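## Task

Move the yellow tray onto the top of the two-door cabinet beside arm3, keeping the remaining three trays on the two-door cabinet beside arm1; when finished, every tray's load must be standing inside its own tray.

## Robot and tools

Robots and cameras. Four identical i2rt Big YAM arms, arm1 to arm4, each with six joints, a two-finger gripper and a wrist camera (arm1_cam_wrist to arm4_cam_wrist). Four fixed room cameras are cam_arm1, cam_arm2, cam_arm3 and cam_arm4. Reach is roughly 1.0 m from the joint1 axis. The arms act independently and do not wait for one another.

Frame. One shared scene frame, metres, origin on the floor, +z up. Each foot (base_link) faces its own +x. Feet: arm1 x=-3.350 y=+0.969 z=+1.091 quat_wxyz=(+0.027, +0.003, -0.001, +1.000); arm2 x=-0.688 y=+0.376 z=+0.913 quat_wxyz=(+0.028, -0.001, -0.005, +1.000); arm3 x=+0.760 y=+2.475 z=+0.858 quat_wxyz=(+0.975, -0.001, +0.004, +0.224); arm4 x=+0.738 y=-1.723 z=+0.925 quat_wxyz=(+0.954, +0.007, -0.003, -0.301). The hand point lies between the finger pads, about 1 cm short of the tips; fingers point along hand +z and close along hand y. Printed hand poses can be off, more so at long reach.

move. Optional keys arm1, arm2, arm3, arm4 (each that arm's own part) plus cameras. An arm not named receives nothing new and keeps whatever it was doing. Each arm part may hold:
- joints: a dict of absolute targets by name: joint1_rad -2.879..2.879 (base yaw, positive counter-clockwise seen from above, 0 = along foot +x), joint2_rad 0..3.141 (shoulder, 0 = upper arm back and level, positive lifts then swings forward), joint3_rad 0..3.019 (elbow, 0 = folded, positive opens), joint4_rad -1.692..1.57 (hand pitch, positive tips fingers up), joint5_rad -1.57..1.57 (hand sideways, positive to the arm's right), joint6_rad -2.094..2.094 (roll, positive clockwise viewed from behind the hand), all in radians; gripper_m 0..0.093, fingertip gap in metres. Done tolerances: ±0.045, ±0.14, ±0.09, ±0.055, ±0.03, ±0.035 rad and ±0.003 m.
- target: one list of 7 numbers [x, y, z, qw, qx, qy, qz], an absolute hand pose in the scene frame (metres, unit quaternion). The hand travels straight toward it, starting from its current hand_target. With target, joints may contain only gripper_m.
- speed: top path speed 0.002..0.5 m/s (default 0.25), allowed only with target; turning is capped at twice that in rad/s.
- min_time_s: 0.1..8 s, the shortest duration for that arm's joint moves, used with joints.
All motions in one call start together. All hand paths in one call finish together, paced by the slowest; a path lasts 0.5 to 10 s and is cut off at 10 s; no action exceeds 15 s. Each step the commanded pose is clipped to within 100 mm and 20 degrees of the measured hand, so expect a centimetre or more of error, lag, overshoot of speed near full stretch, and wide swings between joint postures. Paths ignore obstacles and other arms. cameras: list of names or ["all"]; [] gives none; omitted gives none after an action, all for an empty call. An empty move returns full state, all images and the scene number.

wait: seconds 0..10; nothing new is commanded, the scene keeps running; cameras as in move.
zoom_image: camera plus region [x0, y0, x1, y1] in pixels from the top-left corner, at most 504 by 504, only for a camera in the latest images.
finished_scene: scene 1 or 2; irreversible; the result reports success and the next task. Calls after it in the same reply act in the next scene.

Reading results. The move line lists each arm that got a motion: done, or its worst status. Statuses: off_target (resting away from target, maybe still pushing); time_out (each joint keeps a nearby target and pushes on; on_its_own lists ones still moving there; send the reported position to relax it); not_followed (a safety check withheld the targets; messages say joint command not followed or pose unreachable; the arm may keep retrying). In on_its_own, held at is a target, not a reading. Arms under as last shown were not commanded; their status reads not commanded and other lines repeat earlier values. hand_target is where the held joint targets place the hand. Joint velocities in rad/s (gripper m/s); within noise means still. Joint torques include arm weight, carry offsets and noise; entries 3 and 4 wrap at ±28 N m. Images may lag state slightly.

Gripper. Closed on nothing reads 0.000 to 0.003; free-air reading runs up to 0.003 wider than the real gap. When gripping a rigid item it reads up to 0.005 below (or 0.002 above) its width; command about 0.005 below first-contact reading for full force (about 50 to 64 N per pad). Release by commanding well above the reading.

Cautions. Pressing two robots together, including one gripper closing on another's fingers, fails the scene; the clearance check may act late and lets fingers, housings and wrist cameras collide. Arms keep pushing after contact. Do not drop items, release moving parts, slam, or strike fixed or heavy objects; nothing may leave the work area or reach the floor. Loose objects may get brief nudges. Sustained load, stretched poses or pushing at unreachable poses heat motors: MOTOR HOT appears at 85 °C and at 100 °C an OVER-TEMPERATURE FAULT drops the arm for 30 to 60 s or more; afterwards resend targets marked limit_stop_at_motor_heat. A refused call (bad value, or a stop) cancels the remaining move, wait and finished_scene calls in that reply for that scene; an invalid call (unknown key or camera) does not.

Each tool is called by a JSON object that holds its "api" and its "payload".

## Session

{"api": "move", "payload": {"arm1": {"target": [-4.03, 0.9, 1.3, 0, 0.9659, 0, -0.2588], "speed": 0.35}, "arm2": {"joints": {"joint2_rad": 1.25, "joint3_rad": 2.45, "joint4_rad": -1.2, "joint5_rad": 0, "joint6_rad": 0}, "min_time_s": 4}, "arm3": {"joints": {"joint2_rad": 1.25, "joint3_rad": 2.45, "joint4_rad": -1.2, "joint5_rad": 0, "joint6_rad": 0}, "min_time_s": 4}, "arm4": {"joints": {"joint2_rad": 1.25, "joint3_rad": 2.45, "joint4_rad": -1.2, "joint5_rad": 0, "joint6_rad": 0}, "min_time_s": 4}, "cameras": ["arm1_cam_wrist", "cam_arm1", "cam_arm2", "cam_arm3"]}}

{"api": "zoom_image", "payload": {"camera": "arm1_cam_wrist", "region": [150, 60, 650, 435]}}

{"api": "zoom_image", "payload": {"camera": "cam_arm1", "region": [440, 140, 700, 290]}}

Scene clock: 4.63 s.
Joint torques (N m): arm1=[-0.73 -20.07 14.08 1.13 0.36 0.32] | arm2=[1.38 -2.43 7.43 2.61 -0.05 0.26] | arm3=[1.38 -4.54 8.59 2.62 -0.19 -0.1] | arm4=[-1.03 -5.13 8.53 2.43 -0.09 -0.06]
Heat: arm1: hottest joint2_rad 30 °C; arm2: hottest joint3_rad 32 °C; arm3: hottest joint3_rad 33 °C; arm4: hottest joint3_rad 38 °C.
move: arm1 off_target; arm2 done; arm3 done; arm4 done
Joint velocities: within noise
arm1.joint_positions: joint1_rad=+0.175 joint2_rad=+1.827 joint3_rad=+1.627 joint4_rad=-0.890 joint5_rad=+0.052 joint6_rad=+0.084 gripper_m=+0.09396
arm1.joint_status: not commanded
arm1.hand: x=-4.0171 y=+0.8964 z=+1.2796 quat_wxyz=(-0.002, +0.970, +0.012, -0.242) (m; scene frame)
arm1.hand_target: x=-4.0290 y=+0.9002 z=+1.2999 quat_wxyz=(+0.000, +0.966, +0.000, -0.259) (m; scene frame)
arm1.hand_status: off_target (0.024 m and 2.4 deg from the pose sent, 0.644 m and 83.8 deg at the start)
arm2.joint_positions: joint1_rad=-0.681 joint2_rad=+1.241 joint3_rad=+2.418 joint4_rad=-1.224 joint5_rad=+0.004 joint6_rad=-0.015 gripper_m=+0.09396
arm2.joint_status: all done
arm2.hand: x=-0.9537 y=+0.6092 z=+1.7672 quat_wxyz=(-0.258, +0.676, -0.253, -0.643) (m; scene frame)
arm2.hand_target: x=-0.9509 y=+0.6057 z=+1.7824 quat_wxyz=(-0.258, +0.659, -0.251, -0.660) (m; scene frame)
arm2.hand_status: not commanded
arm3.joint_positions: joint1_rad=-0.424 joint2_rad=+1.244 joint3_rad=+2.406 joint4_rad=-1.223 joint5_rad=+0.004 joint6_rad=+0.016 gripper_m=+0.09396
arm3.joint_status: all done
arm3.hand: x=+1.1307 y=+2.4871 z=+1.7019 quat_wxyz=(-0.682, +0.004, -0.731, -0.012) (m; scene frame)
arm3.hand_target: x=+1.1203 y=+2.4876 z=+1.7229 quat_wxyz=(-0.704, +0.011, -0.710, -0.009) (m; scene frame)
arm3.hand_status: not commanded
arm4.joint_positions: joint1_rad=-0.674 joint2_rad=+1.242 joint3_rad=+2.410 joint4_rad=-1.221 joint5_rad=+0.004 joint6_rad=+0.011 gripper_m=+0.09396
arm4.joint_status: all done
arm4.hand: x=+0.8305 y=-2.0793 z=+1.7709 quat_wxyz=(-0.552, -0.444, -0.577, +0.405) (m; scene frame)
arm4.hand_target: x=+0.8288 y=-2.0720 z=+1.7891 quat_wxyz=(-0.566, -0.429, -0.566, +0.418) (m; scene frame)
arm4.hand_status: not commanded
pictures: arm1_cam_wrist, cam_arm1, cam_arm2, cam_arm3
Images, in order (width x height): arm1_cam_wrist 672x504, cam_arm1 896x504, cam_arm2 896x504, cam_arm3 896x504.

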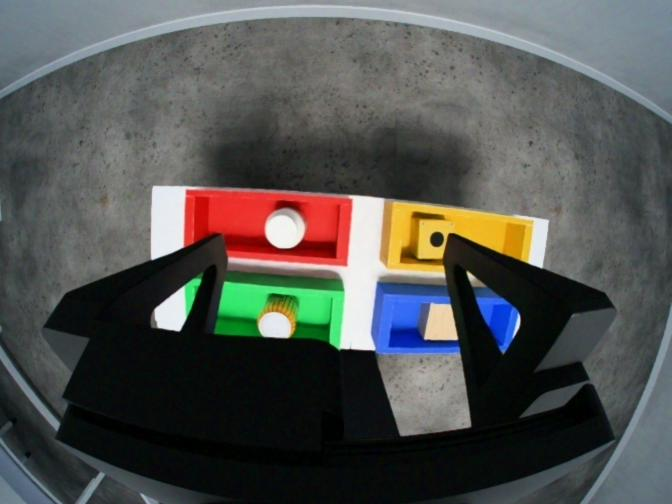

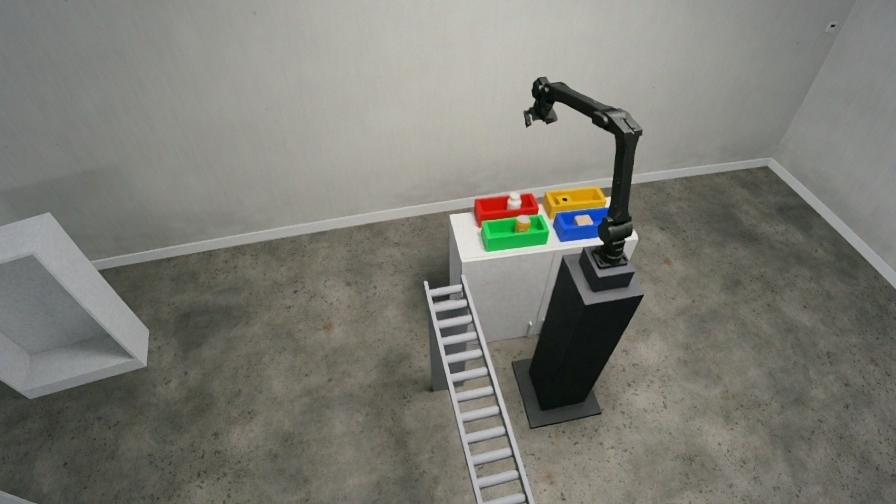

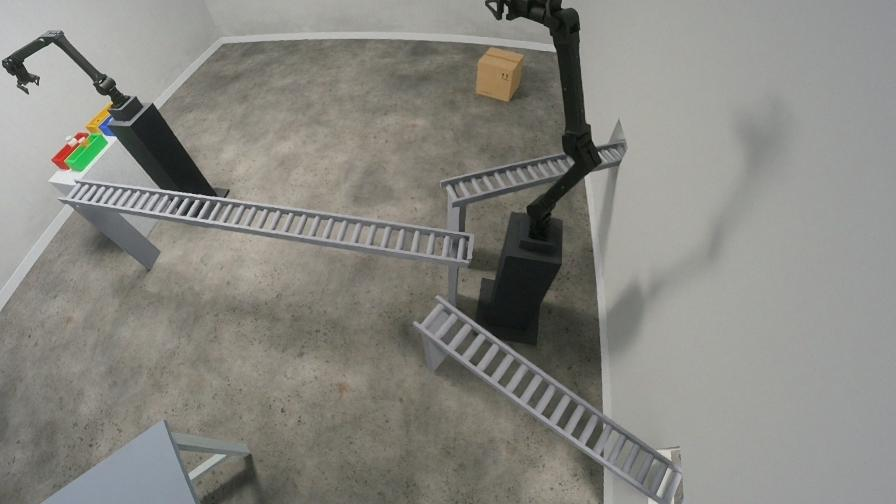

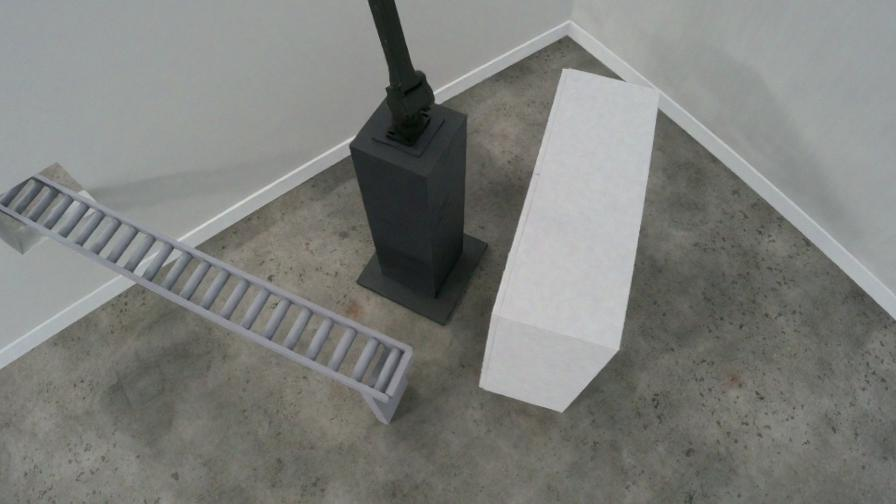

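Scaled by 1.008 from the camera's 672x504 image, which has a finer 960x720 frame.

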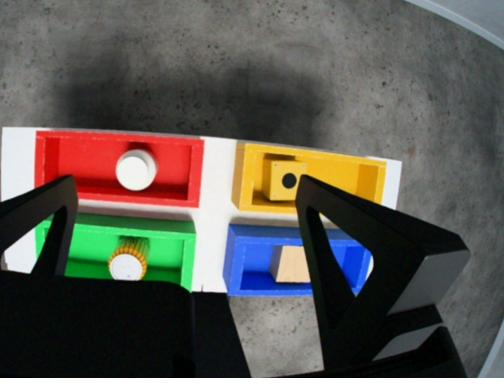

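Scaled by 1.938 from the camera's 896x504 image, which has a finer 1280x720 frame.

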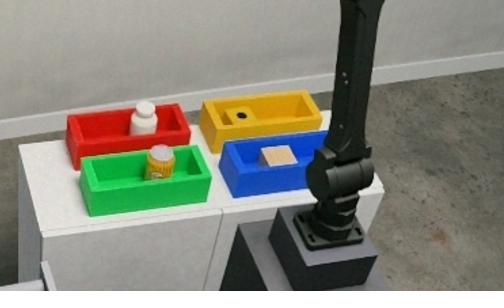

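{"api": "move", "payload": {"arm1": {"target": [-4.044, 1.172, 0.945, 0, 0.7272, 0.6864, 0], "speed": 0.35}, "cameras": ["arm1_cam_wrist"]}}

Scene clock: 56.50 s.
Joint torques (N m): arm1=[-0.15 -25.52 11.62 0.24 0.24 0.02] | arm2=[0.62 -2.84 7.6 2.61 -0.08 0.24] | arm3=[1.38 -4.54 8.59 2.65 -0.19 -0.07] | arm4=[-1.14 -5.01 8.58 2.4 -0.08 -0.08]
Heat: arm1: hottest joint3_rad 37 °C; arm2: hottest joint3_rad 34 °C; arm3: hottest joint3_rad 36 °C; arm4: hottest joint3_rad 42 °C.
move: arm1 off_target
Joint velocities: within noise
arm1.joint_positions: joint1_rad=-0.229 joint2_rad=+2.584 joint3_rad=+2.099 joint4_rad=-1.105 joint5_rad=-0.002 joint6_rad=-1.781 gripper_m=+0.09397
arm1.joint_status: not commanded
arm1.hand: x=-4.0342 y=+1.1678 z=+0.9427 quat_wxyz=(+0.006, +0.732, +0.681, +0.003) (m; scene frame)
arm1.hand_target: x=-4.0435 y=+1.1718 z=+0.9450 quat_wxyz=(+0.000, +0.727, +0.686, +0.000) (m; scene frame)
arm1.hand_status: off_target (0.011 m and 1.2 deg from the pose sent, 0.434 m and 88.9 deg at the start)
arm2, arm3, arm4: as last shown
arm2.hand_target: x=-0.9509 y=+0.6057 z=+1.7824 quat_wxyz=(-0.258, +0.659, -0.251, -0.661) (m; scene frame)
arm3.joint_positions: joint1_rad=-0.424 joint2_rad=+1.244 joint3_rad=+2.406 joint4_rad=-1.223 joint5_rad=+0.004 joint6_rad=+0.015 gripper_m=+0.09396
arm4.joint_positions: joint1_rad=-0.674 joint2_rad=+1.242 joint3_rad=+2.410 joint4_rad=-1.221 joint5_rad=+0.004 joint6_rad=+0.010 gripper_m=+0.09396
pictures: arm1_cam_wrist
Images, in order (width x height): arm1_cam_wrist 672x504.

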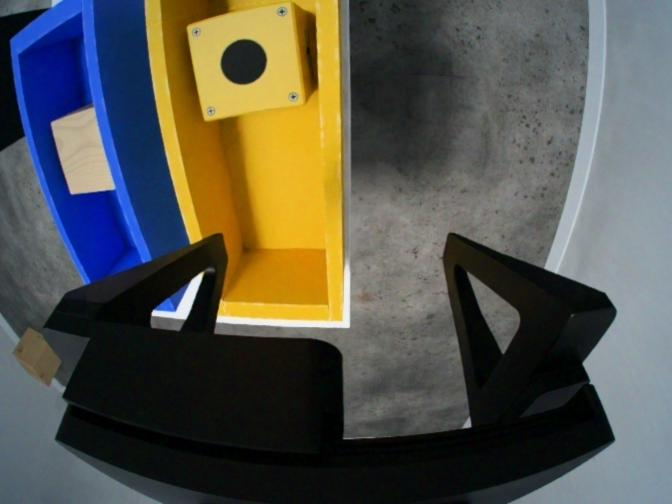

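{"api": "move", "payload": {"arm1": {"target": [-4.033, 1.172, 0.807, 0, 0.7272, 0.6864, 0], "speed": 0.15}, "cameras": ["arm1_cam_wrist", "cam_arm1"]}}

Scene clock: 74.77 s.
Joint torques (N m): arm1=[-0.44 -26.17 10.39 0.92 0.24 0.01] | arm2=[1.38 -3.14 7.73 2.86 -0.04 0.24] | arm3=[1.44 -4.54 8.59 2.65 -0.19 -0.08] | arm4=[-1.03 -4.95 8.69 2.47 -0.1 -0.05]
Heat: arm1: hottest joint2_rad 37 °C; arm2: hottest joint3_rad 34 °C; arm3: hottest joint3_rad 37 °C; arm4: hottest joint3_rad 43 °C.
move: arm1 off_target
Joint velocities: within noise
arm1.joint_positions: joint1_rad=-0.229 joint2_rad=+2.813 joint3_rad=+2.161 joint4_rad=-0.958 joint5_rad=-0.002 joint6_rad=-1.785 gripper_m=+0.09397
arm1.joint_status: not commanded
arm1.hand: x=-4.0200 y=+1.1637 z=+0.8049 quat_wxyz=(+0.014, +0.731, +0.682, +0.007) (m; scene frame)
arm1.hand_target: x=-4.0325 y=+1.1719 z=+0.8075 quat_wxyz=(+0.000, +0.727, +0.686, +0.000) (m; scene frame)
arm1.hand_status: off_target (0.016 m and 1.9 deg from the pose sent, 0.136 m and 1.2 deg at the start)
arm2, arm3, arm4: as last shown
pictures: arm1_cam_wrist, cam_arm1
Images, in order (width x height): arm1_cam_wrist 672x504, cam_arm1 896x504.

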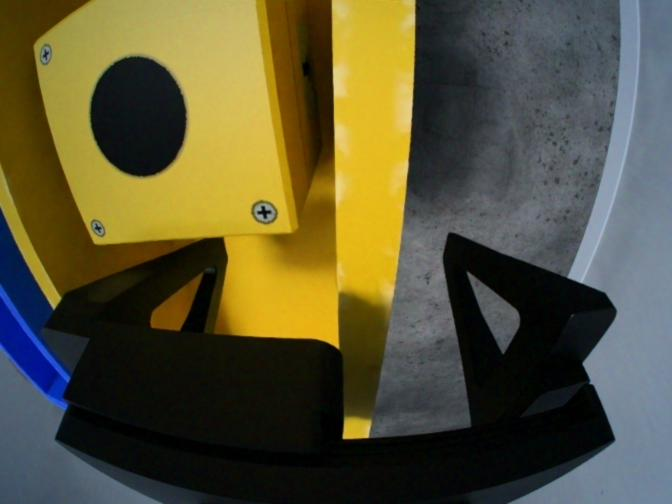

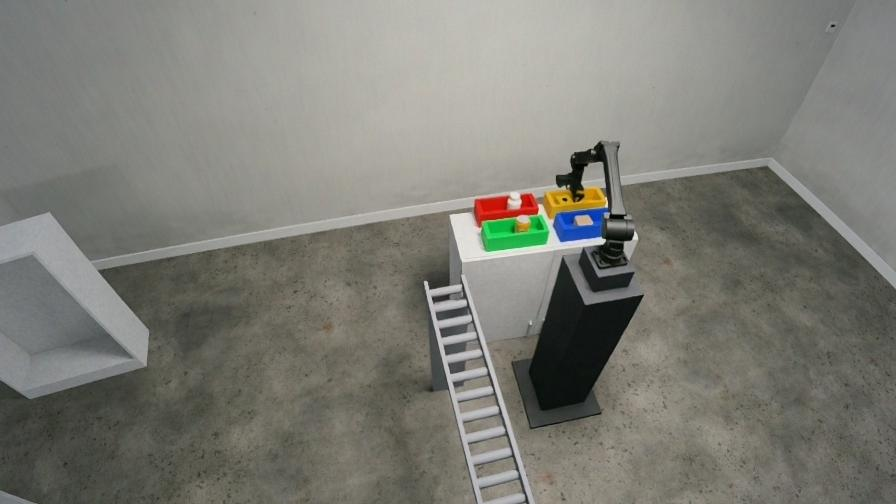

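{"api": "move", "payload": {"arm1": {"target": [-4.043, 1.186, 0.824, 0, 0.7272, 0.6864, 0], "speed": 0.15}, "cameras": ["arm1_cam_wrist"]}}

Scene clock: 104.07 s.
Joint torques (N m): arm1=[-1.14 -25.93 11.03 0.24 0.22 0] | arm2=[1.2 -3.08 7.65 2.52 -0.04 0.13] | arm3=[1.38 -4.6 8.62 2.66 -0.19 -0.07] | arm4=[-1.03 -4.84 8.5 2.33 -0.09 -0.04]
Heat: arm1: hottest joint2_rad 42 °C; arm2: hottest joint3_rad 34 °C; arm3: hottest joint3_rad 38 °C; arm4: hottest joint3_rad 44 °C.
move: arm1 off_target
Joint velocities: within noise
arm1.joint_positions: joint1_rad=-0.239 joint2_rad=+2.813 joint3_rad=+2.228 joint4_rad=-1.001 joint5_rad=-0.002 joint6_rad=-1.800 gripper_m=+0.09397
arm1.joint_status: not commanded
arm1.hand: x=-4.0377 y=+1.1763 z=+0.8258 quat_wxyz=(+0.004, +0.729, +0.684, +0.001) (m; scene frame)
arm1.hand_target: x=-4.0426 y=+1.1859 z=+0.8243 quat_wxyz=(-0.001, +0.727, +0.686, +0.000) (m; scene frame)
arm1.hand_status: off_target (0.011 m and 0.6 deg from the pose sent, 0.037 m and 1.9 deg at the start)
arm2, arm3, arm4: as last shown
pictures: arm1_cam_wrist
Images, in order (width x height): arm1_cam_wrist 672x504.

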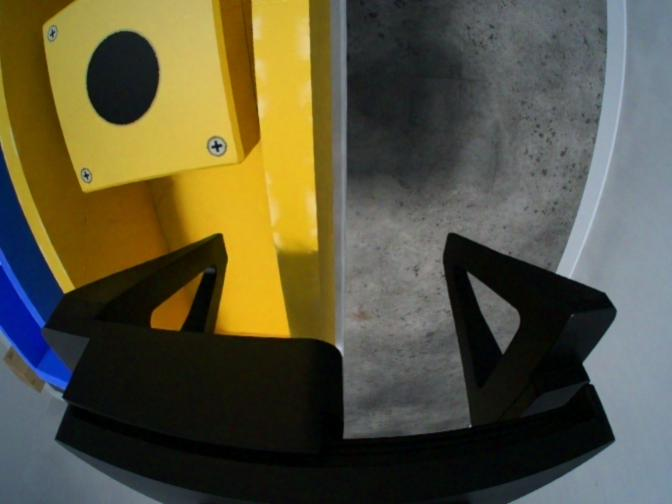

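{"api": "move", "payload": {"arm1": {"target": [-4.031, 1.186, 0.818, 0, 0.7272, 0.6864, 0], "speed": 0.12}, "cameras": ["arm1_cam_wrist"]}}

Scene clock: 121.23 s.
Joint torques (N m): arm1=[-0.97 -27.4 7.25 1.11 0.22 0.01] | arm2=[0.91 -3.02 7.6 2.84 -0.06 0.21] | arm3=[1.44 -4.66 8.61 2.63 -0.19 -0.06] | arm4=[-0.97 -5.13 8.62 2.39 -0.1 -0.05]
Heat: arm1: hottest joint2_rad 44 °C; arm2: hottest joint3_rad 34 °C; arm3: hottest joint3_rad 38 °C; arm4: hottest joint3_rad 44 °C.
move: arm1 done
Joint velocities: within noise
arm1.joint_positions: joint1_rad=-0.244 joint2_rad=+2.813 joint3_rad=+2.201 joint4_rad=-0.978 joint5_rad=-0.002 joint6_rad=-1.805 gripper_m=+0.09397
arm1.joint_status: not commanded
arm1.hand: x=-4.0303 y=+1.1777 z=+0.8172 quat_wxyz=(+0.006, +0.729, +0.684, +0.002) (m; scene frame)
arm1.hand_target: x=-4.0309 y=+1.1861 z=+0.8181 quat_wxyz=(+0.000, +0.727, +0.686, +0.000) (m; scene frame)
arm1.hand_status: done (0.008 m and 0.8 deg from the pose sent, 0.014 m and 0.6 deg at the start)
arm2, arm3, arm4: as last shown
pictures: arm1_cam_wrist
Images, in order (width x height): arm1_cam_wrist 672x504.

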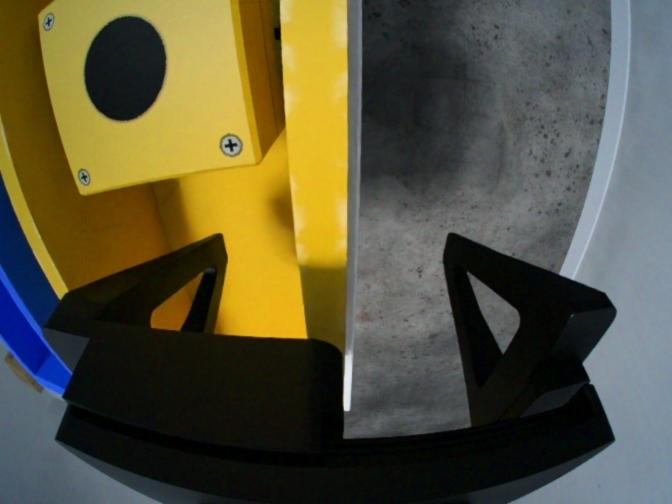

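{"api": "move", "payload": {"arm1": {"joints": {"gripper_m": 0.004}}, "cameras": ["arm1_cam_wrist"]}}

{"api": "move", "payload": {"arm1": {"target": [-4.036, 1.184, 1.04, 0, 0.7272, 0.6864, 0], "speed": 0.2}, "cameras": ["cam_arm1", "arm1_cam_wrist"]}}

Scene clock: 127.70 s.
Joint torques (N m): arm1=[-1.08 -27.4 7.34 0.81 0.21 0.06] | arm2=[1.73 -2.26 7.88 2.54 -0.08 0.19] | arm3=[1.38 -4.6 8.62 2.65 -0.19 -0.08] | arm4=[-1.2 -4.89 8.54 2.39 -0.08 -0.05]
Heat: arm1: hottest joint2_rad 45 °C; arm2: hottest joint3_rad 35 °C; arm3: hottest joint3_rad 38 °C; arm4: hottest joint3_rad 44 °C.
move: arm1 off_target
Joint velocities: within noise
arm1.joint_positions: joint1_rad=-0.244 joint2_rad=+2.813 joint3_rad=+2.200 joint4_rad=-0.972 joint5_rad=-0.001 joint6_rad=-1.810 gripper_m=+0.01105
arm1.joint_status: gripper_m off_target (ended at +0.01108, target +0.00400)
arm1.hand: x=-4.0312 y=+1.1780 z=+0.8169 quat_wxyz=(+0.004, +0.728, +0.686, +0.001) (m; scene frame)
arm1.hand_target: x=-4.0309 y=+1.1861 z=+0.8181 quat_wxyz=(+0.000, +0.727, +0.686, +0.000) (m; scene frame)
arm1.hand_status: not commanded
arm2, arm3, arm4: as last shown
pictures: arm1_cam_wrist
Images, in order (width x height): arm1_cam_wrist 672x504.

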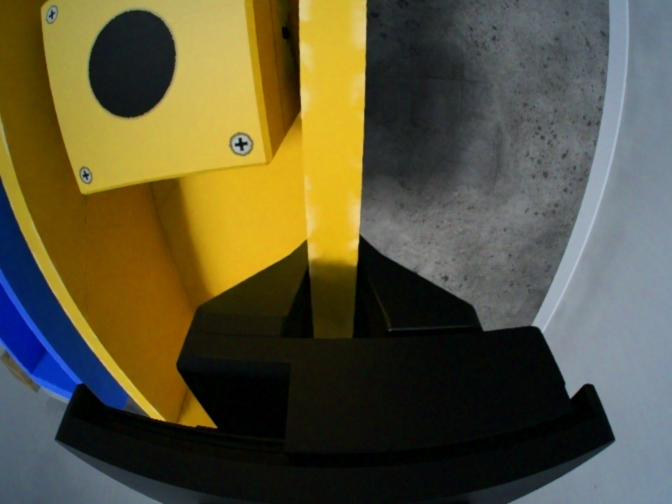

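Scene clock: 129.67 s.
Joint torques (N m): arm1=[-0.62 -30.1 12.89 -0.38 0.08 0.1] | arm2=[0.56 -2.43 7.68 2.67 -0.08 0.19] | arm3=[1.38 -4.72 8.61 2.63 -0.19 -0.07] | arm4=[-0.91 -4.84 8.55 2.37 -0.09 -0.04]
Heat: arm1: hottest joint2_rad 45 °C; arm2: hottest joint3_rad 35 °C; arm3: hottest joint3_rad 38 °C; arm4: hottest joint3_rad 44 °C.
move: arm1 off_target
Joint velocities: within noise
arm1.joint_positions: joint1_rad=-0.244 joint2_rad=+2.499 joint3_rad=+2.063 joint4_rad=-1.218 joint5_rad=+0.003 joint6_rad=-1.810 gripper_m=+0.01105
arm1.joint_status: not commanded
arm1.hand: x=-4.0109 y=+1.1727 z=+0.9905 quat_wxyz=(+0.033, +0.727, +0.686, +0.020) (m; scene frame)
arm1.hand_target: x=-4.0337 y=+1.1835 z=+1.0402 quat_wxyz=(+0.000, +0.727, +0.686, +0.000) (m; scene frame)
arm1.hand_status: off_target (0.057 m and 4.4 deg from the pose sent, 0.223 m and 0.5 deg at the start; pose on its path clipped on 19 of 59 steps)
arm2, arm3, arm4: as last shown
pictures: arm1_cam_wrist, cam_arm1
Images, in order (width x height): arm1_cam_wrist 672x504, cam_arm1 896x504.

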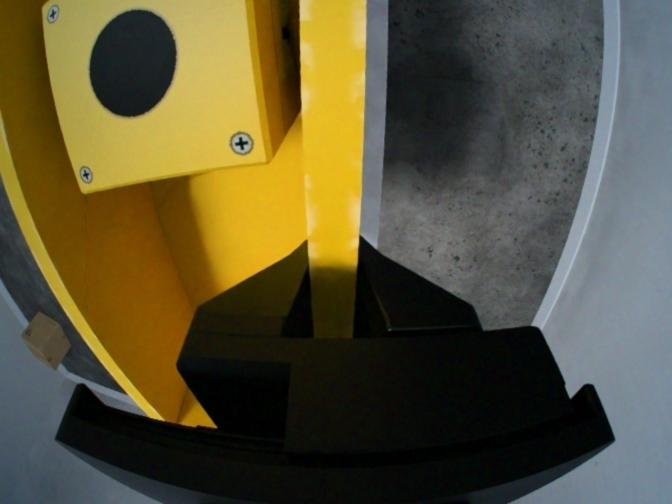

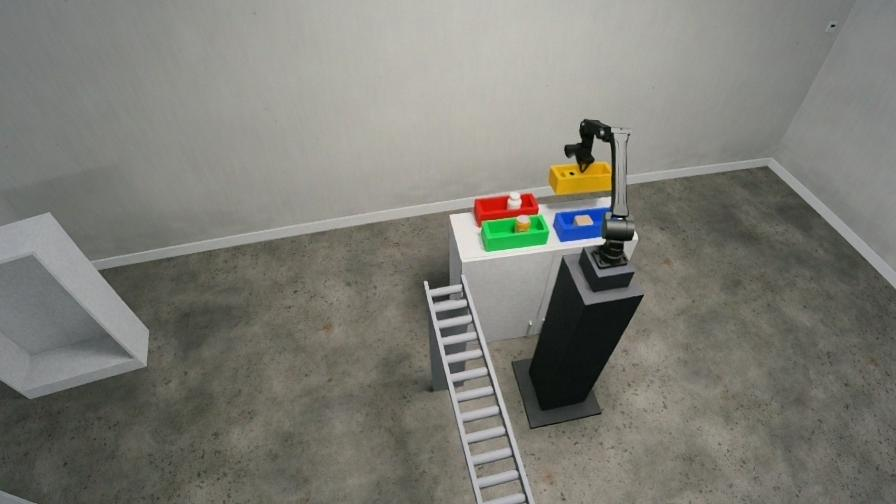

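{"api": "move", "payload": {"arm1": {"joints": {"joint1_rad": 1.595, "joint2_rad": 2.41, "joint6_rad": -1.60}, "min_time_s": 5.5}, "cameras": ["cam_arm1", "arm1_cam_wrist"]}}

Scene clock: 169.43 s.
Joint torques (N m): arm1=[-0.97 -31.74 13.05 -0.28 -0.02 0.25] | arm2=[0.91 -2.78 7.86 2.74 -0.05 0.22] | arm3=[1.38 -4.66 8.61 2.63 -0.18 -0.07] | arm4=[-0.97 -4.89 8.62 2.44 -0.11 -0.05]
Heat: arm1: hottest joint2_rad 51 °C; arm2: hottest joint3_rad 35 °C; arm3: hottest joint3_rad 39 °C; arm4: hottest joint3_rad 44 °C.
move: arm1 done
Joint velocities: within noise
arm1.joint_positions: joint1_rad=+1.603 joint2_rad=+2.478 joint3_rad=+2.063 joint4_rad=-1.220 joint5_rad=+0.005 joint6_rad=-1.611 gripper_m=+0.01105
arm1.joint_status: all done
arm1.hand: x=-3.3662 y=+0.2733 z=+0.9992 quat_wxyz=(-0.005, -0.009, +0.999, +0.033) (m; scene frame)
arm1.hand_target: x=-3.3714 y=+0.2448 z=+1.0652 quat_wxyz=(-0.004, +0.000, +1.000, -0.018) (m; scene frame)
arm1.hand_status: not commanded
arm2, arm3, arm4: as last shown
pictures: arm1_cam_wrist, cam_arm1
Images, in order (width x height): arm1_cam_wrist 672x504, cam_arm1 896x504.

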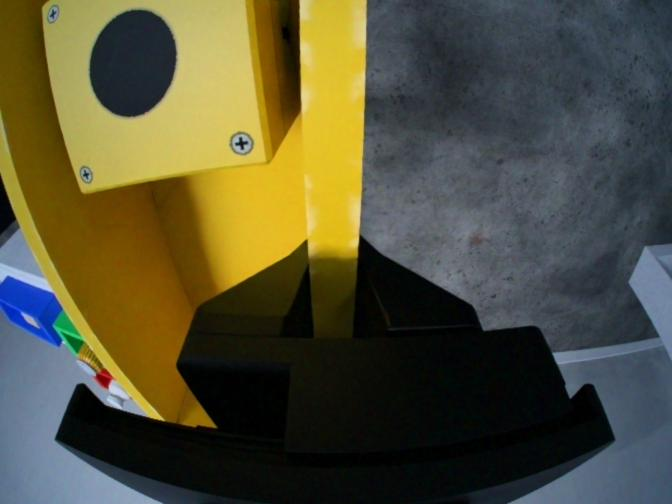

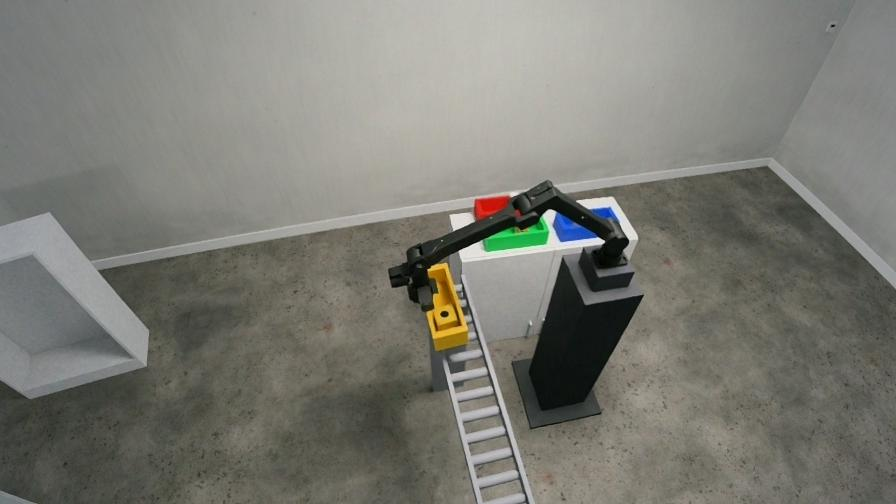

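{"api": "move", "payload": {"arm1": {"target": [-3.372, 0.305, 0.94, -0.0363, -0.007, 0.9993, -0.0248], "speed": 0.18}, "cameras": ["arm1_cam_wrist", "cam_arm1"]}}

{"api": "zoom_image", "payload": {"camera": "cam_arm1", "region": [380, 220, 560, 400]}}

Scene clock: 208.70 s.
Joint torques (N m): arm1=[0.26 -26.93 7.77 0.83 0.13 0.26] | arm2=[1.38 -3.6 7.73 2.91 -0.07 0.12] | arm3=[1.38 -4.48 8.61 2.62 -0.18 -0.07] | arm4=[-1.38 -5.25 8.57 2.36 -0.11 -0.03]
Heat: arm1: hottest joint2_rad 45 °C; arm2: hottest joint3_rad 35 °C; arm3: hottest joint3_rad 39 °C; arm4: hottest joint3_rad 44 °C.
move: arm1 off_target
Joint velocities: within noise
arm1.joint_positions: joint1_rad=+1.603 joint2_rad=+2.443 joint3_rad=+1.739 joint4_rad=-0.859 joint5_rad=+0.067 joint6_rad=-1.610 gripper_m=+0.01105
arm1.joint_status: not commanded
arm1.hand: x=-3.3764 y=+0.3207 z=+0.9177 quat_wxyz=(-0.037, -0.009, +0.999, -0.002) (m; scene frame)
arm1.hand_target: x=-3.3719 y=+0.3054 z=+0.9401 quat_wxyz=(-0.036, -0.007, +0.999, -0.025) (m; scene frame)
arm1.hand_status: off_target (0.028 m and 2.6 deg from the pose sent, 0.067 m and 7.5 deg at the start)
arm2.joint_positions: joint1_rad=-0.681 joint2_rad=+1.241 joint3_rad=+2.418 joint4_rad=-1.224 joint5_rad=+0.004 joint6_rad=-0.015 gripper_m=+0.09396
arm2.joint_status: not commanded
arm2.hand: x=-0.9537 y=+0.6092 z=+1.7672 quat_wxyz=(-0.258, +0.676, -0.253, -0.643) (m; scene frame)
arm2.hand_target: x=-0.9509 y=+0.6057 z=+1.7824 quat_wxyz=(-0.258, +0.659, -0.251, -0.661) (m; scene frame)
arm2.hand_status: not commanded
arm3.joint_positions: joint1_rad=-0.424 joint2_rad=+1.244 joint3_rad=+2.406 joint4_rad=-1.223 joint5_rad=+0.004 joint6_rad=+0.015 gripper_m=+0.09396
arm3.joint_status: not commanded
arm3.hand: x=+1.1307 y=+2.4871 z=+1.7019 quat_wxyz=(-0.682, +0.004, -0.731, -0.012) (m; scene frame)
arm3.hand_target: x=+1.1203 y=+2.4876 z=+1.7229 quat_wxyz=(-0.704, +0.011, -0.710, -0.009) (m; scene frame)
arm3.hand_status: not commanded
arm4.joint_positions: joint1_rad=-0.674 joint2_rad=+1.242 joint3_rad=+2.410 joint4_rad=-1.221 joint5_rad=+0.004 joint6_rad=+0.010 gripper_m=+0.09396
arm4.joint_status: not commanded
arm4.hand: x=+0.8305 y=-2.0793 z=+1.7709 quat_wxyz=(-0.552, -0.444, -0.577, +0.405) (m; scene frame)
arm4.hand_target: x=+0.8288 y=-2.0720 z=+1.7891 quat_wxyz=(-0.566, -0.429, -0.566, +0.418) (m; scene frame)
arm4.hand_status: not commanded
pictures: arm1_cam_wrist, cam_arm1
Images, in order (width x height): arm1_cam_wrist 672x504, cam_arm1 896x504.

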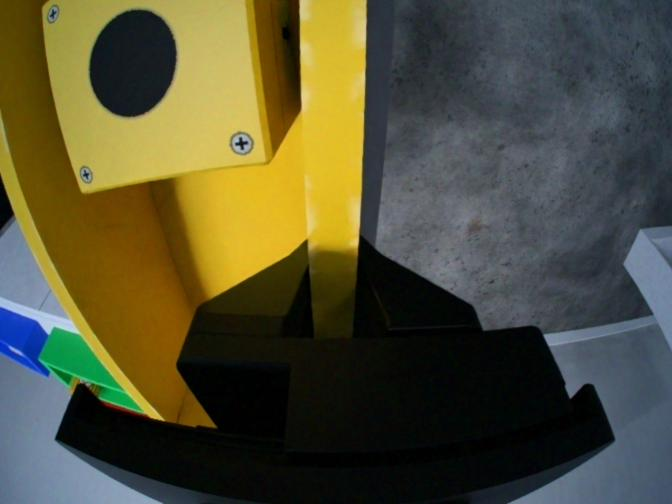

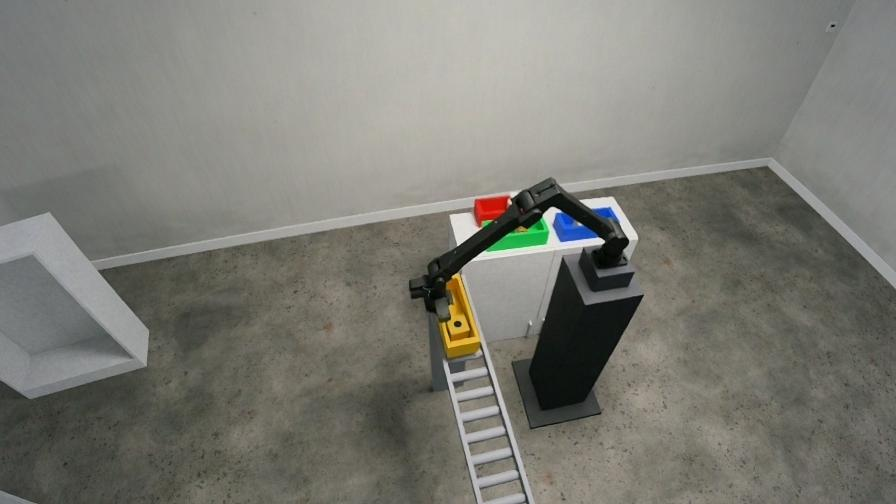

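Scaled by 2.800 from the camera's 896x504 image, which has a finer 1280x720 frame.

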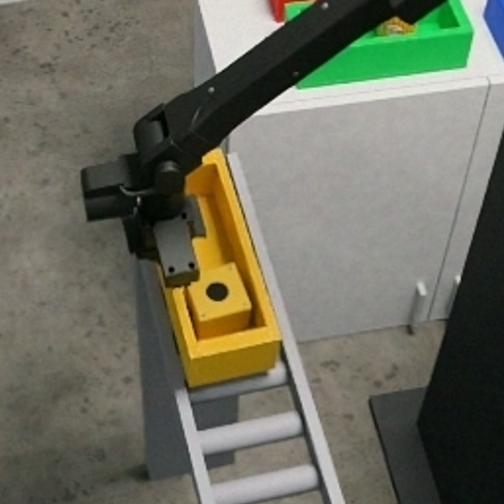

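{"api": "move", "payload": {"arm1": {"target": [-3.370, 0.316, 0.882, -0.0363, -0.007, 0.9993, -0.0248], "speed": 0.1}, "cameras": ["arm1_cam_wrist", "cam_arm1"]}}

{"api": "zoom_image", "payload": {"camera": "cam_arm1", "region": [400, 250, 520, 390]}}

Scene clock: 219.43 s.
Joint torques (N m): arm1=[0.32 -22.83 6.74 2.26 0.25 0.23] | arm2=[0.32 -3.55 7.58 2.84 -0.07 0.17] | arm3=[1.32 -4.54 8.59 2.63 -0.19 -0.08] | arm4=[-1.2 -4.84 8.61 2.28 -0.1 -0.06]
Heat: arm1: hottest joint2_rad 47 °C; arm2: hottest joint3_rad 35 °C; arm3: hottest joint3_rad 39 °C; arm4: hottest joint3_rad 45 °C.
move: arm1 off_target
Joint velocities: within noise
arm1.joint_positions: joint1_rad=+1.606 joint2_rad=+2.473 joint3_rad=+1.725 joint4_rad=-0.790 joint5_rad=+0.064 joint6_rad=-1.604 gripper_m=+0.01105
arm1.joint_status: not commanded
arm1.hand: x=-3.3743 y=+0.3201 z=+0.8953 quat_wxyz=(-0.035, -0.007, +0.999, -0.015) (m; scene frame)
arm1.hand_target: x=-3.3701 y=+0.3166 z=+0.8823 quat_wxyz=(-0.036, -0.007, +0.999, -0.024) (m; scene frame)
arm1.hand_status: off_target (0.015 m and 1.1 deg from the pose sent, 0.037 m and 2.6 deg at the start)
arm2, arm3, arm4: as last shown
pictures: arm1_cam_wrist, cam_arm1
Images, in order (width x height): arm1_cam_wrist 672x504, cam_arm1 896x504.

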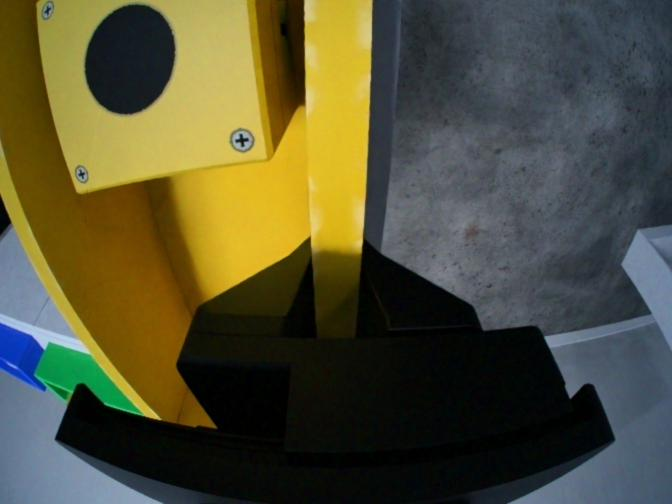

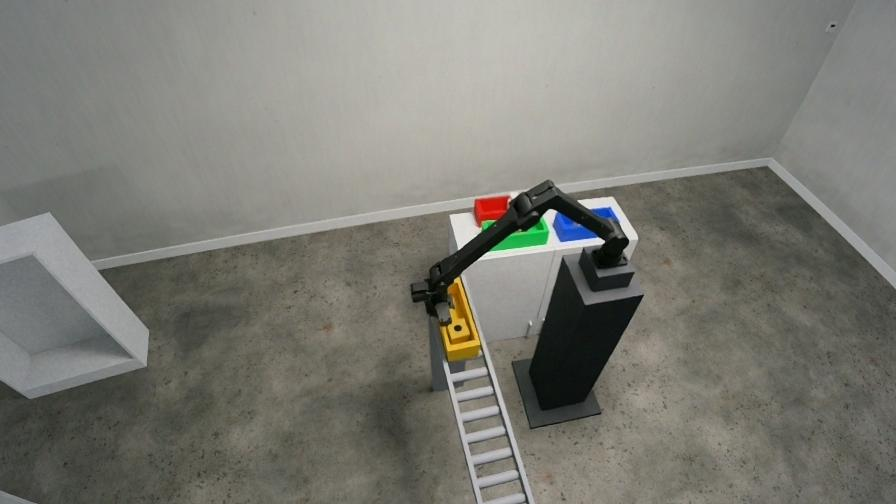

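Scaled by 3.600 from the camera's 896x504 image, which has a finer 1280x720 frame.

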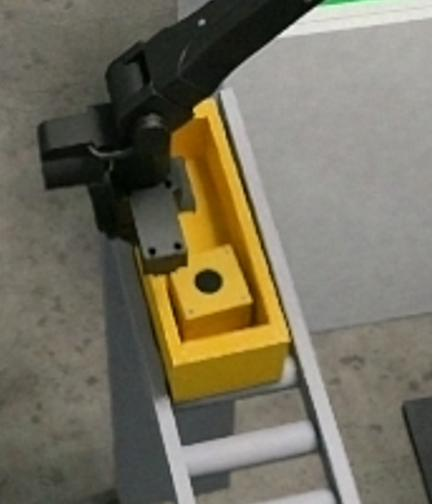

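{"api": "move", "payload": {"arm1": {"target": [-3.370, 0.317, 1.06, -0.0363, -0.007, 0.9993, -0.0248], "speed": 0.4, "joints": {"gripper_m": 0.05}}, "cameras": ["cam_arm1"]}}

{"api": "move", "payload": {"arm1": {"joints": {"joint2_rad": 1.25, "joint3_rad": 2.5, "joint4_rad": -1.2, "joint5_rad": 0, "joint6_rad": 0}, "min_time_s": 4}, "arm2": {"target": [-1.183, 0.325, 0.90, 0, 1, 0, 0], "speed": 0.35}, "cameras": ["arm2_cam_wrist", "cam_arm2"]}}

Scene clock: 259.63 s.
Joint torques (N m): arm1=[0.21 -22.12 10.02 0.4 0.25 0.2] | arm2=[2.14 -1.96 7.62 2.76 -0.04 0.19] | arm3=[1.44 -4.66 8.59 2.62 -0.18 -0.07] | arm4=[-0.79 -4.78 8.54 2.43 -0.08 -0.05]
Heat: arm1: hottest joint2_rad 44 °C; arm2: hottest joint3_rad 35 °C; arm3: hottest joint3_rad 39 °C; arm4: hottest joint3_rad 45 °C.
move: arm1 done
Joint velocities: within noise
arm1.joint_positions: joint1_rad=+1.606 joint2_rad=+2.190 joint3_rad=+1.696 joint4_rad=-1.022 joint5_rad=+0.064 joint6_rad=-1.604 gripper_m=+0.04991
arm1.joint_status: all done
arm1.hand: x=-3.3733 y=+0.3221 z=+1.0617 quat_wxyz=(-0.036, -0.007, +0.999, -0.026) (m; scene frame)
arm1.hand_target: x=-3.3700 y=+0.3171 z=+1.0599 quat_wxyz=(-0.036, -0.007, +0.999, -0.025) (m; scene frame)
arm1.hand_status: done (0.006 m and 0.1 deg from the pose sent, 0.165 m and 1.1 deg at the start; pose on its path clipped on 5 of 45 steps)
arm2, arm3, arm4: as last shown
pictures: cam_arm1
Images, in order (width x height): cam_arm1 896x504.

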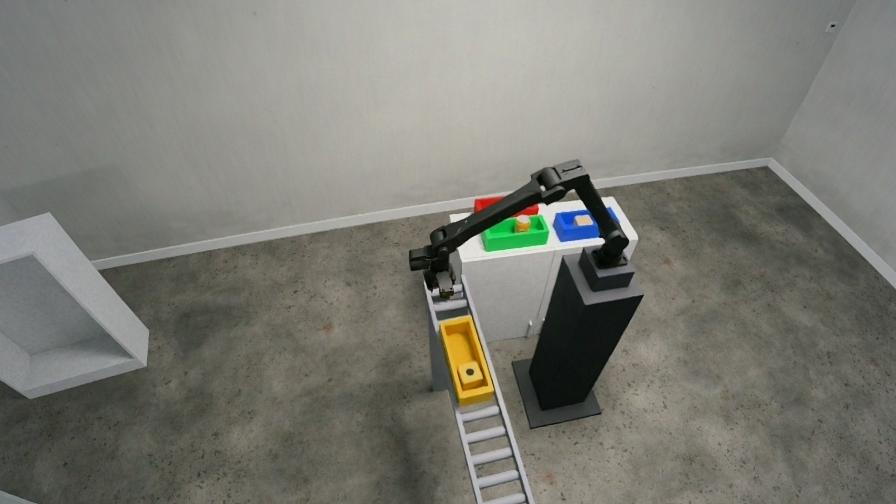

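Scene clock: 264.60 s.
Joint torques (N m): arm1=[0.26 -4.48 5.44 1.78 0.14 0.31] | arm2=[1.38 -15.97 9.07 0.35 -0.08 -0.05] | arm3=[1.32 -4.54 8.62 2.63 -0.19 -0.07] | arm4=[-1.08 -4.72 8.55 2.35 -0.11 -0.04]
Heat: arm1: hottest joint2_rad 44 °C; arm2: hottest joint3_rad 35 °C; arm3: hottest joint3_rad 39 °C; arm4: hottest joint3_rad 45 °C.
move: arm1 done; arm2 off_target
Joint velocities: within noise
arm1.joint_positions: joint1_rad=+1.606 joint2_rad=+1.250 joint3_rad=+2.487 joint4_rad=-1.189 joint5_rad=+0.002 joint6_rad=-0.016 gripper_m=+0.04992
arm1.joint_status: all done
arm1.hand: x=-3.3513 y=+0.6278 z=+1.9750 quat_wxyz=(+0.501, +0.488, +0.488, -0.522) (m; scene frame)
arm1.hand_target: x=-3.3490 y=+0.6322 z=+1.9769 quat_wxyz=(+0.507, +0.489, +0.486, -0.517) (m; scene frame)
arm1.hand_status: not commanded
arm2.joint_positions: joint1_rad=+0.149 joint2_rad=+1.862 joint3_rad=+1.160 joint4_rad=-0.905 joint5_rad=-0.005 joint6_rad=+0.112 gripper_m=+0.09396
arm2.joint_status: not commanded
arm2.hand: x=-1.1642 y=+0.3309 z=+0.8915 quat_wxyz=(-0.004, +1.000, -0.009, +0.019) (m; scene frame)
arm2.hand_target: x=-1.1825 y=+0.3250 z=+0.9004 quat_wxyz=(+0.000, +1.000, +0.000, +0.000) (m; scene frame)
arm2.hand_status: off_target (0.021 m and 2.5 deg from the pose sent, 0.941 m and 95.0 deg at the start)
arm3, arm4: as last shown
pictures: arm2_cam_wrist, cam_arm2
Images, in order (width x height): arm2_cam_wrist 672x504, cam_arm2 896x504.

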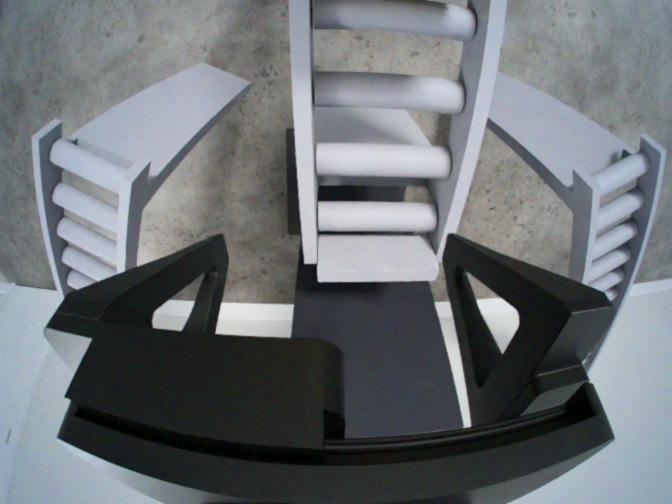

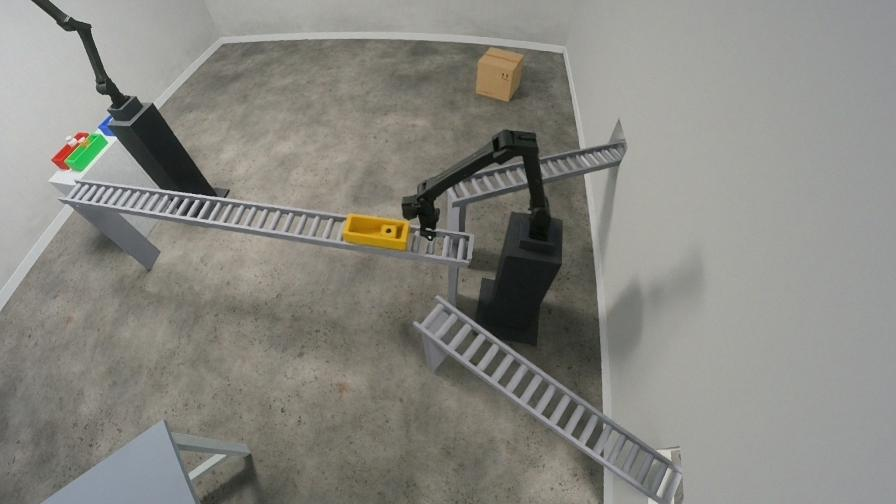

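{"api": "zoom_image", "payload": {"camera": "arm2_cam_wrist", "region": [400, 60, 672, 332]}}

{"api": "zoom_image", "payload": {"camera": "cam_arm2", "region": [400, 120, 640, 280]}}

{"api": "wait", "payload": {"seconds": 0.1, "cameras": ["arm2_cam_wrist", "cam_arm2"]}}

Scaled by 1.853 from the camera's 672x504 image, which has a finer 960x720 frame.

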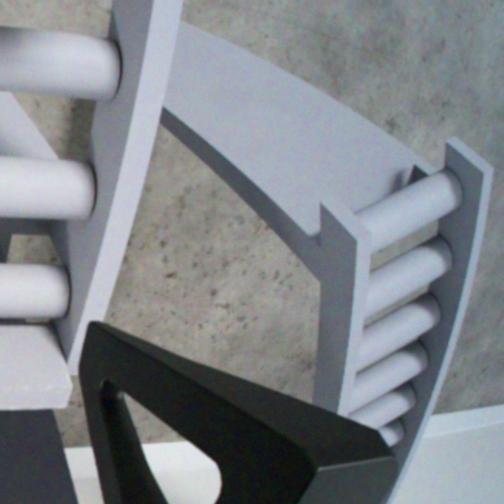

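Scaled by 2.100 from the camera's 896x504 image, which has a finer 1280x720 frame.

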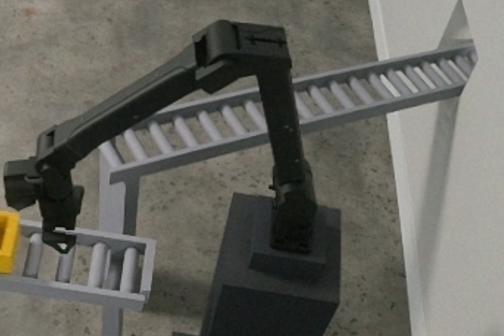

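Scene clock: 283.77 s.
Joint torques (N m): arm1=[0.32 -4.54 5.52 1.74 0.14 0.31] | arm2=[2.2 -13.86 9.36 0.36 -0.03 -0.09] | arm3=[1.38 -4.48 8.58 2.62 -0.19 -0.08] | arm4=[-1.26 -5.13 8.55 2.39 -0.11 -0.05]
Heat: arm1: hottest joint2_rad 41 °C; arm2: hottest joint3_rad 37 °C; arm3: hottest joint3_rad 39 °C; arm4: hottest joint3_rad 45 °C.
Joint velocities: within noise
arm1.joint_positions: joint1_rad=+1.606 joint2_rad=+1.250 joint3_rad=+2.487 joint4_rad=-1.189 joint5_rad=+0.002 joint6_rad=-0.016 gripper_m=+0.04992
arm1.joint_status: all done
arm1.hand: x=-3.3513 y=+0.6278 z=+1.9750 quat_wxyz=(+0.501, +0.488, +0.488, -0.522) (m; scene frame)
arm1.hand_target: x=-3.3490 y=+0.6322 z=+1.9769 quat_wxyz=(+0.507, +0.489, +0.486, -0.517) (m; scene frame)
arm1.hand_status: not commanded
arm2.joint_positions: joint1_rad=+0.149 joint2_rad=+1.862 joint3_rad=+1.160 joint4_rad=-0.905 joint5_rad=-0.005 joint6_rad=+0.112 gripper_m=+0.09396
arm2.joint_status: not commanded
arm2.hand: x=-1.1642 y=+0.3309 z=+0.8915 quat_wxyz=(-0.004, +1.000, -0.009, +0.019) (m; scene frame)
arm2.hand_target: x=-1.1825 y=+0.3250 z=+0.9004 quat_wxyz=(+0.000, +1.000, +0.000, +0.000) (m; scene frame)
arm2.hand_status: off_target (0.021 m and 2.5 deg from the pose sent, 0.941 m and 95.0 deg at the start)
arm3.joint_positions: joint1_rad=-0.424 joint2_rad=+1.244 joint3_rad=+2.406 joint4_rad=-1.223 joint5_rad=+0.004 joint6_rad=+0.015 gripper_m=+0.09396
arm3.joint_status: not commanded
arm3.hand: x=+1.1307 y=+2.4871 z=+1.7019 quat_wxyz=(-0.682, +0.004, -0.731, -0.012) (m; scene frame)
arm3.hand_target: x=+1.1203 y=+2.4876 z=+1.7229 quat_wxyz=(-0.704, +0.011, -0.710, -0.009) (m; scene frame)
arm3.hand_status: not commanded
arm4.joint_positions: joint1_rad=-0.674 joint2_rad=+1.242 joint3_rad=+2.410 joint4_rad=-1.221 joint5_rad=+0.004 joint6_rad=+0.010 gripper_m=+0.09396
arm4.joint_status: not commanded
arm4.hand: x=+0.8305 y=-2.0793 z=+1.7709 quat_wxyz=(-0.552, -0.444, -0.577, +0.405) (m; scene frame)
arm4.hand_target: x=+0.8288 y=-2.0720 z=+1.7891 quat_wxyz=(-0.566, -0.429, -0.566, +0.418) (m; scene frame)
arm4.hand_status: not commanded
wait: 0.10 s; at rest from the start
pictures: arm2_cam_wrist, cam_arm2
Images, in order (width x height): arm2_cam_wrist 672x504, cam_arm2 896x504.

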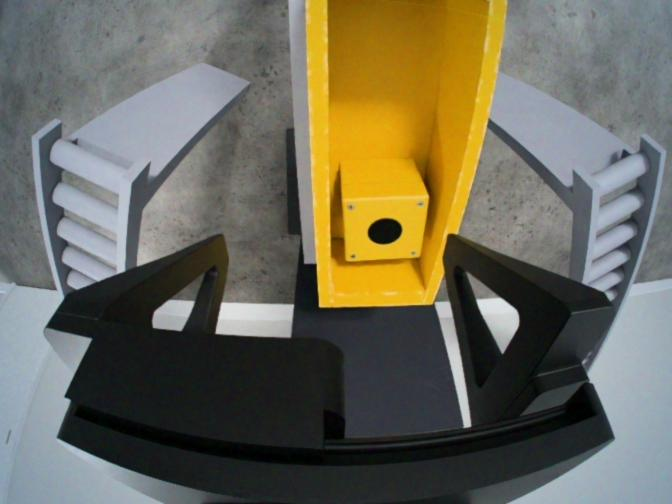

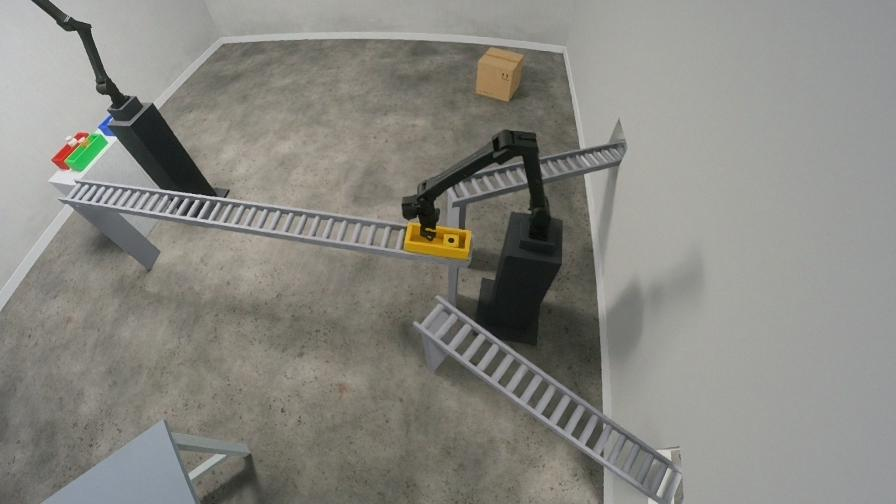

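{"api": "move", "payload": {"arm2": {"target": [-1.178, 0.316, 0.757, 0, 1, -0.004, -0.01], "speed": 0.18}, "cameras": ["arm2_cam_wrist"]}}

Scene clock: 315.23 s.
Joint torques (N m): arm1=[0.15 -4.37 5.49 1.8 0.13 0.32] | arm2=[1.55 -15.44 5.63 0.7 0 0.24] | arm3=[1.44 -4.6 8.61 2.62 -0.19 -0.07] | arm4=[-1.32 -4.89 8.5 2.4 -0.1 -0.04]
Heat: arm1: hottest joint2_rad 38 °C; arm2: hottest joint3_rad 37 °C; arm3: hottest joint3_rad 39 °C; arm4: hottest joint3_rad 45 °C.
move: arm2 done
Joint velocities: within noise
arm1, arm3, arm4: as last shown
arm2.joint_positions: joint1_rad=+0.169 joint2_rad=+2.127 joint3_rad=+1.126 joint4_rad=-0.563 joint5_rad=-0.005 joint6_rad=+0.118 gripper_m=+0.09396
arm2.joint_status: not commanded
arm2.hand: x=-1.1719 y=+0.3215 z=+0.7586 quat_wxyz=(-0.002, +1.000, -0.002, -0.002) (m; scene frame)
arm2.hand_target: x=-1.1778 y=+0.3160 z=+0.7572 quat_wxyz=(+0.000, +1.000, -0.004, -0.010) (m; scene frame)
arm2.hand_status: done (0.008 m and 0.9 deg from the pose sent, 0.136 m and 3.4 deg at the start)
pictures: arm2_cam_wrist
Images, in order (width x height): arm2_cam_wrist 672x504.

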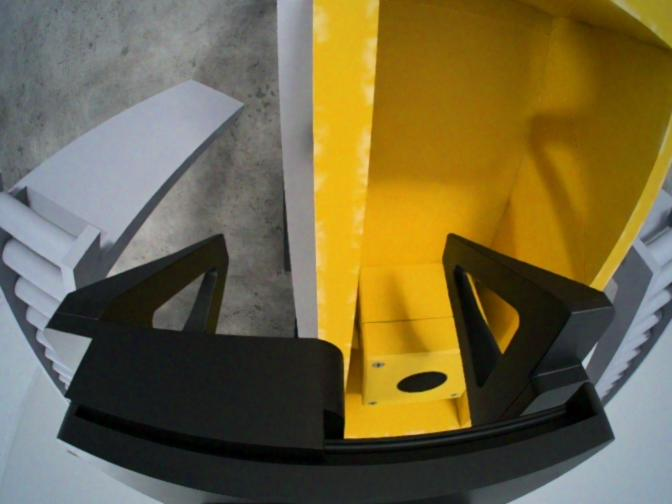

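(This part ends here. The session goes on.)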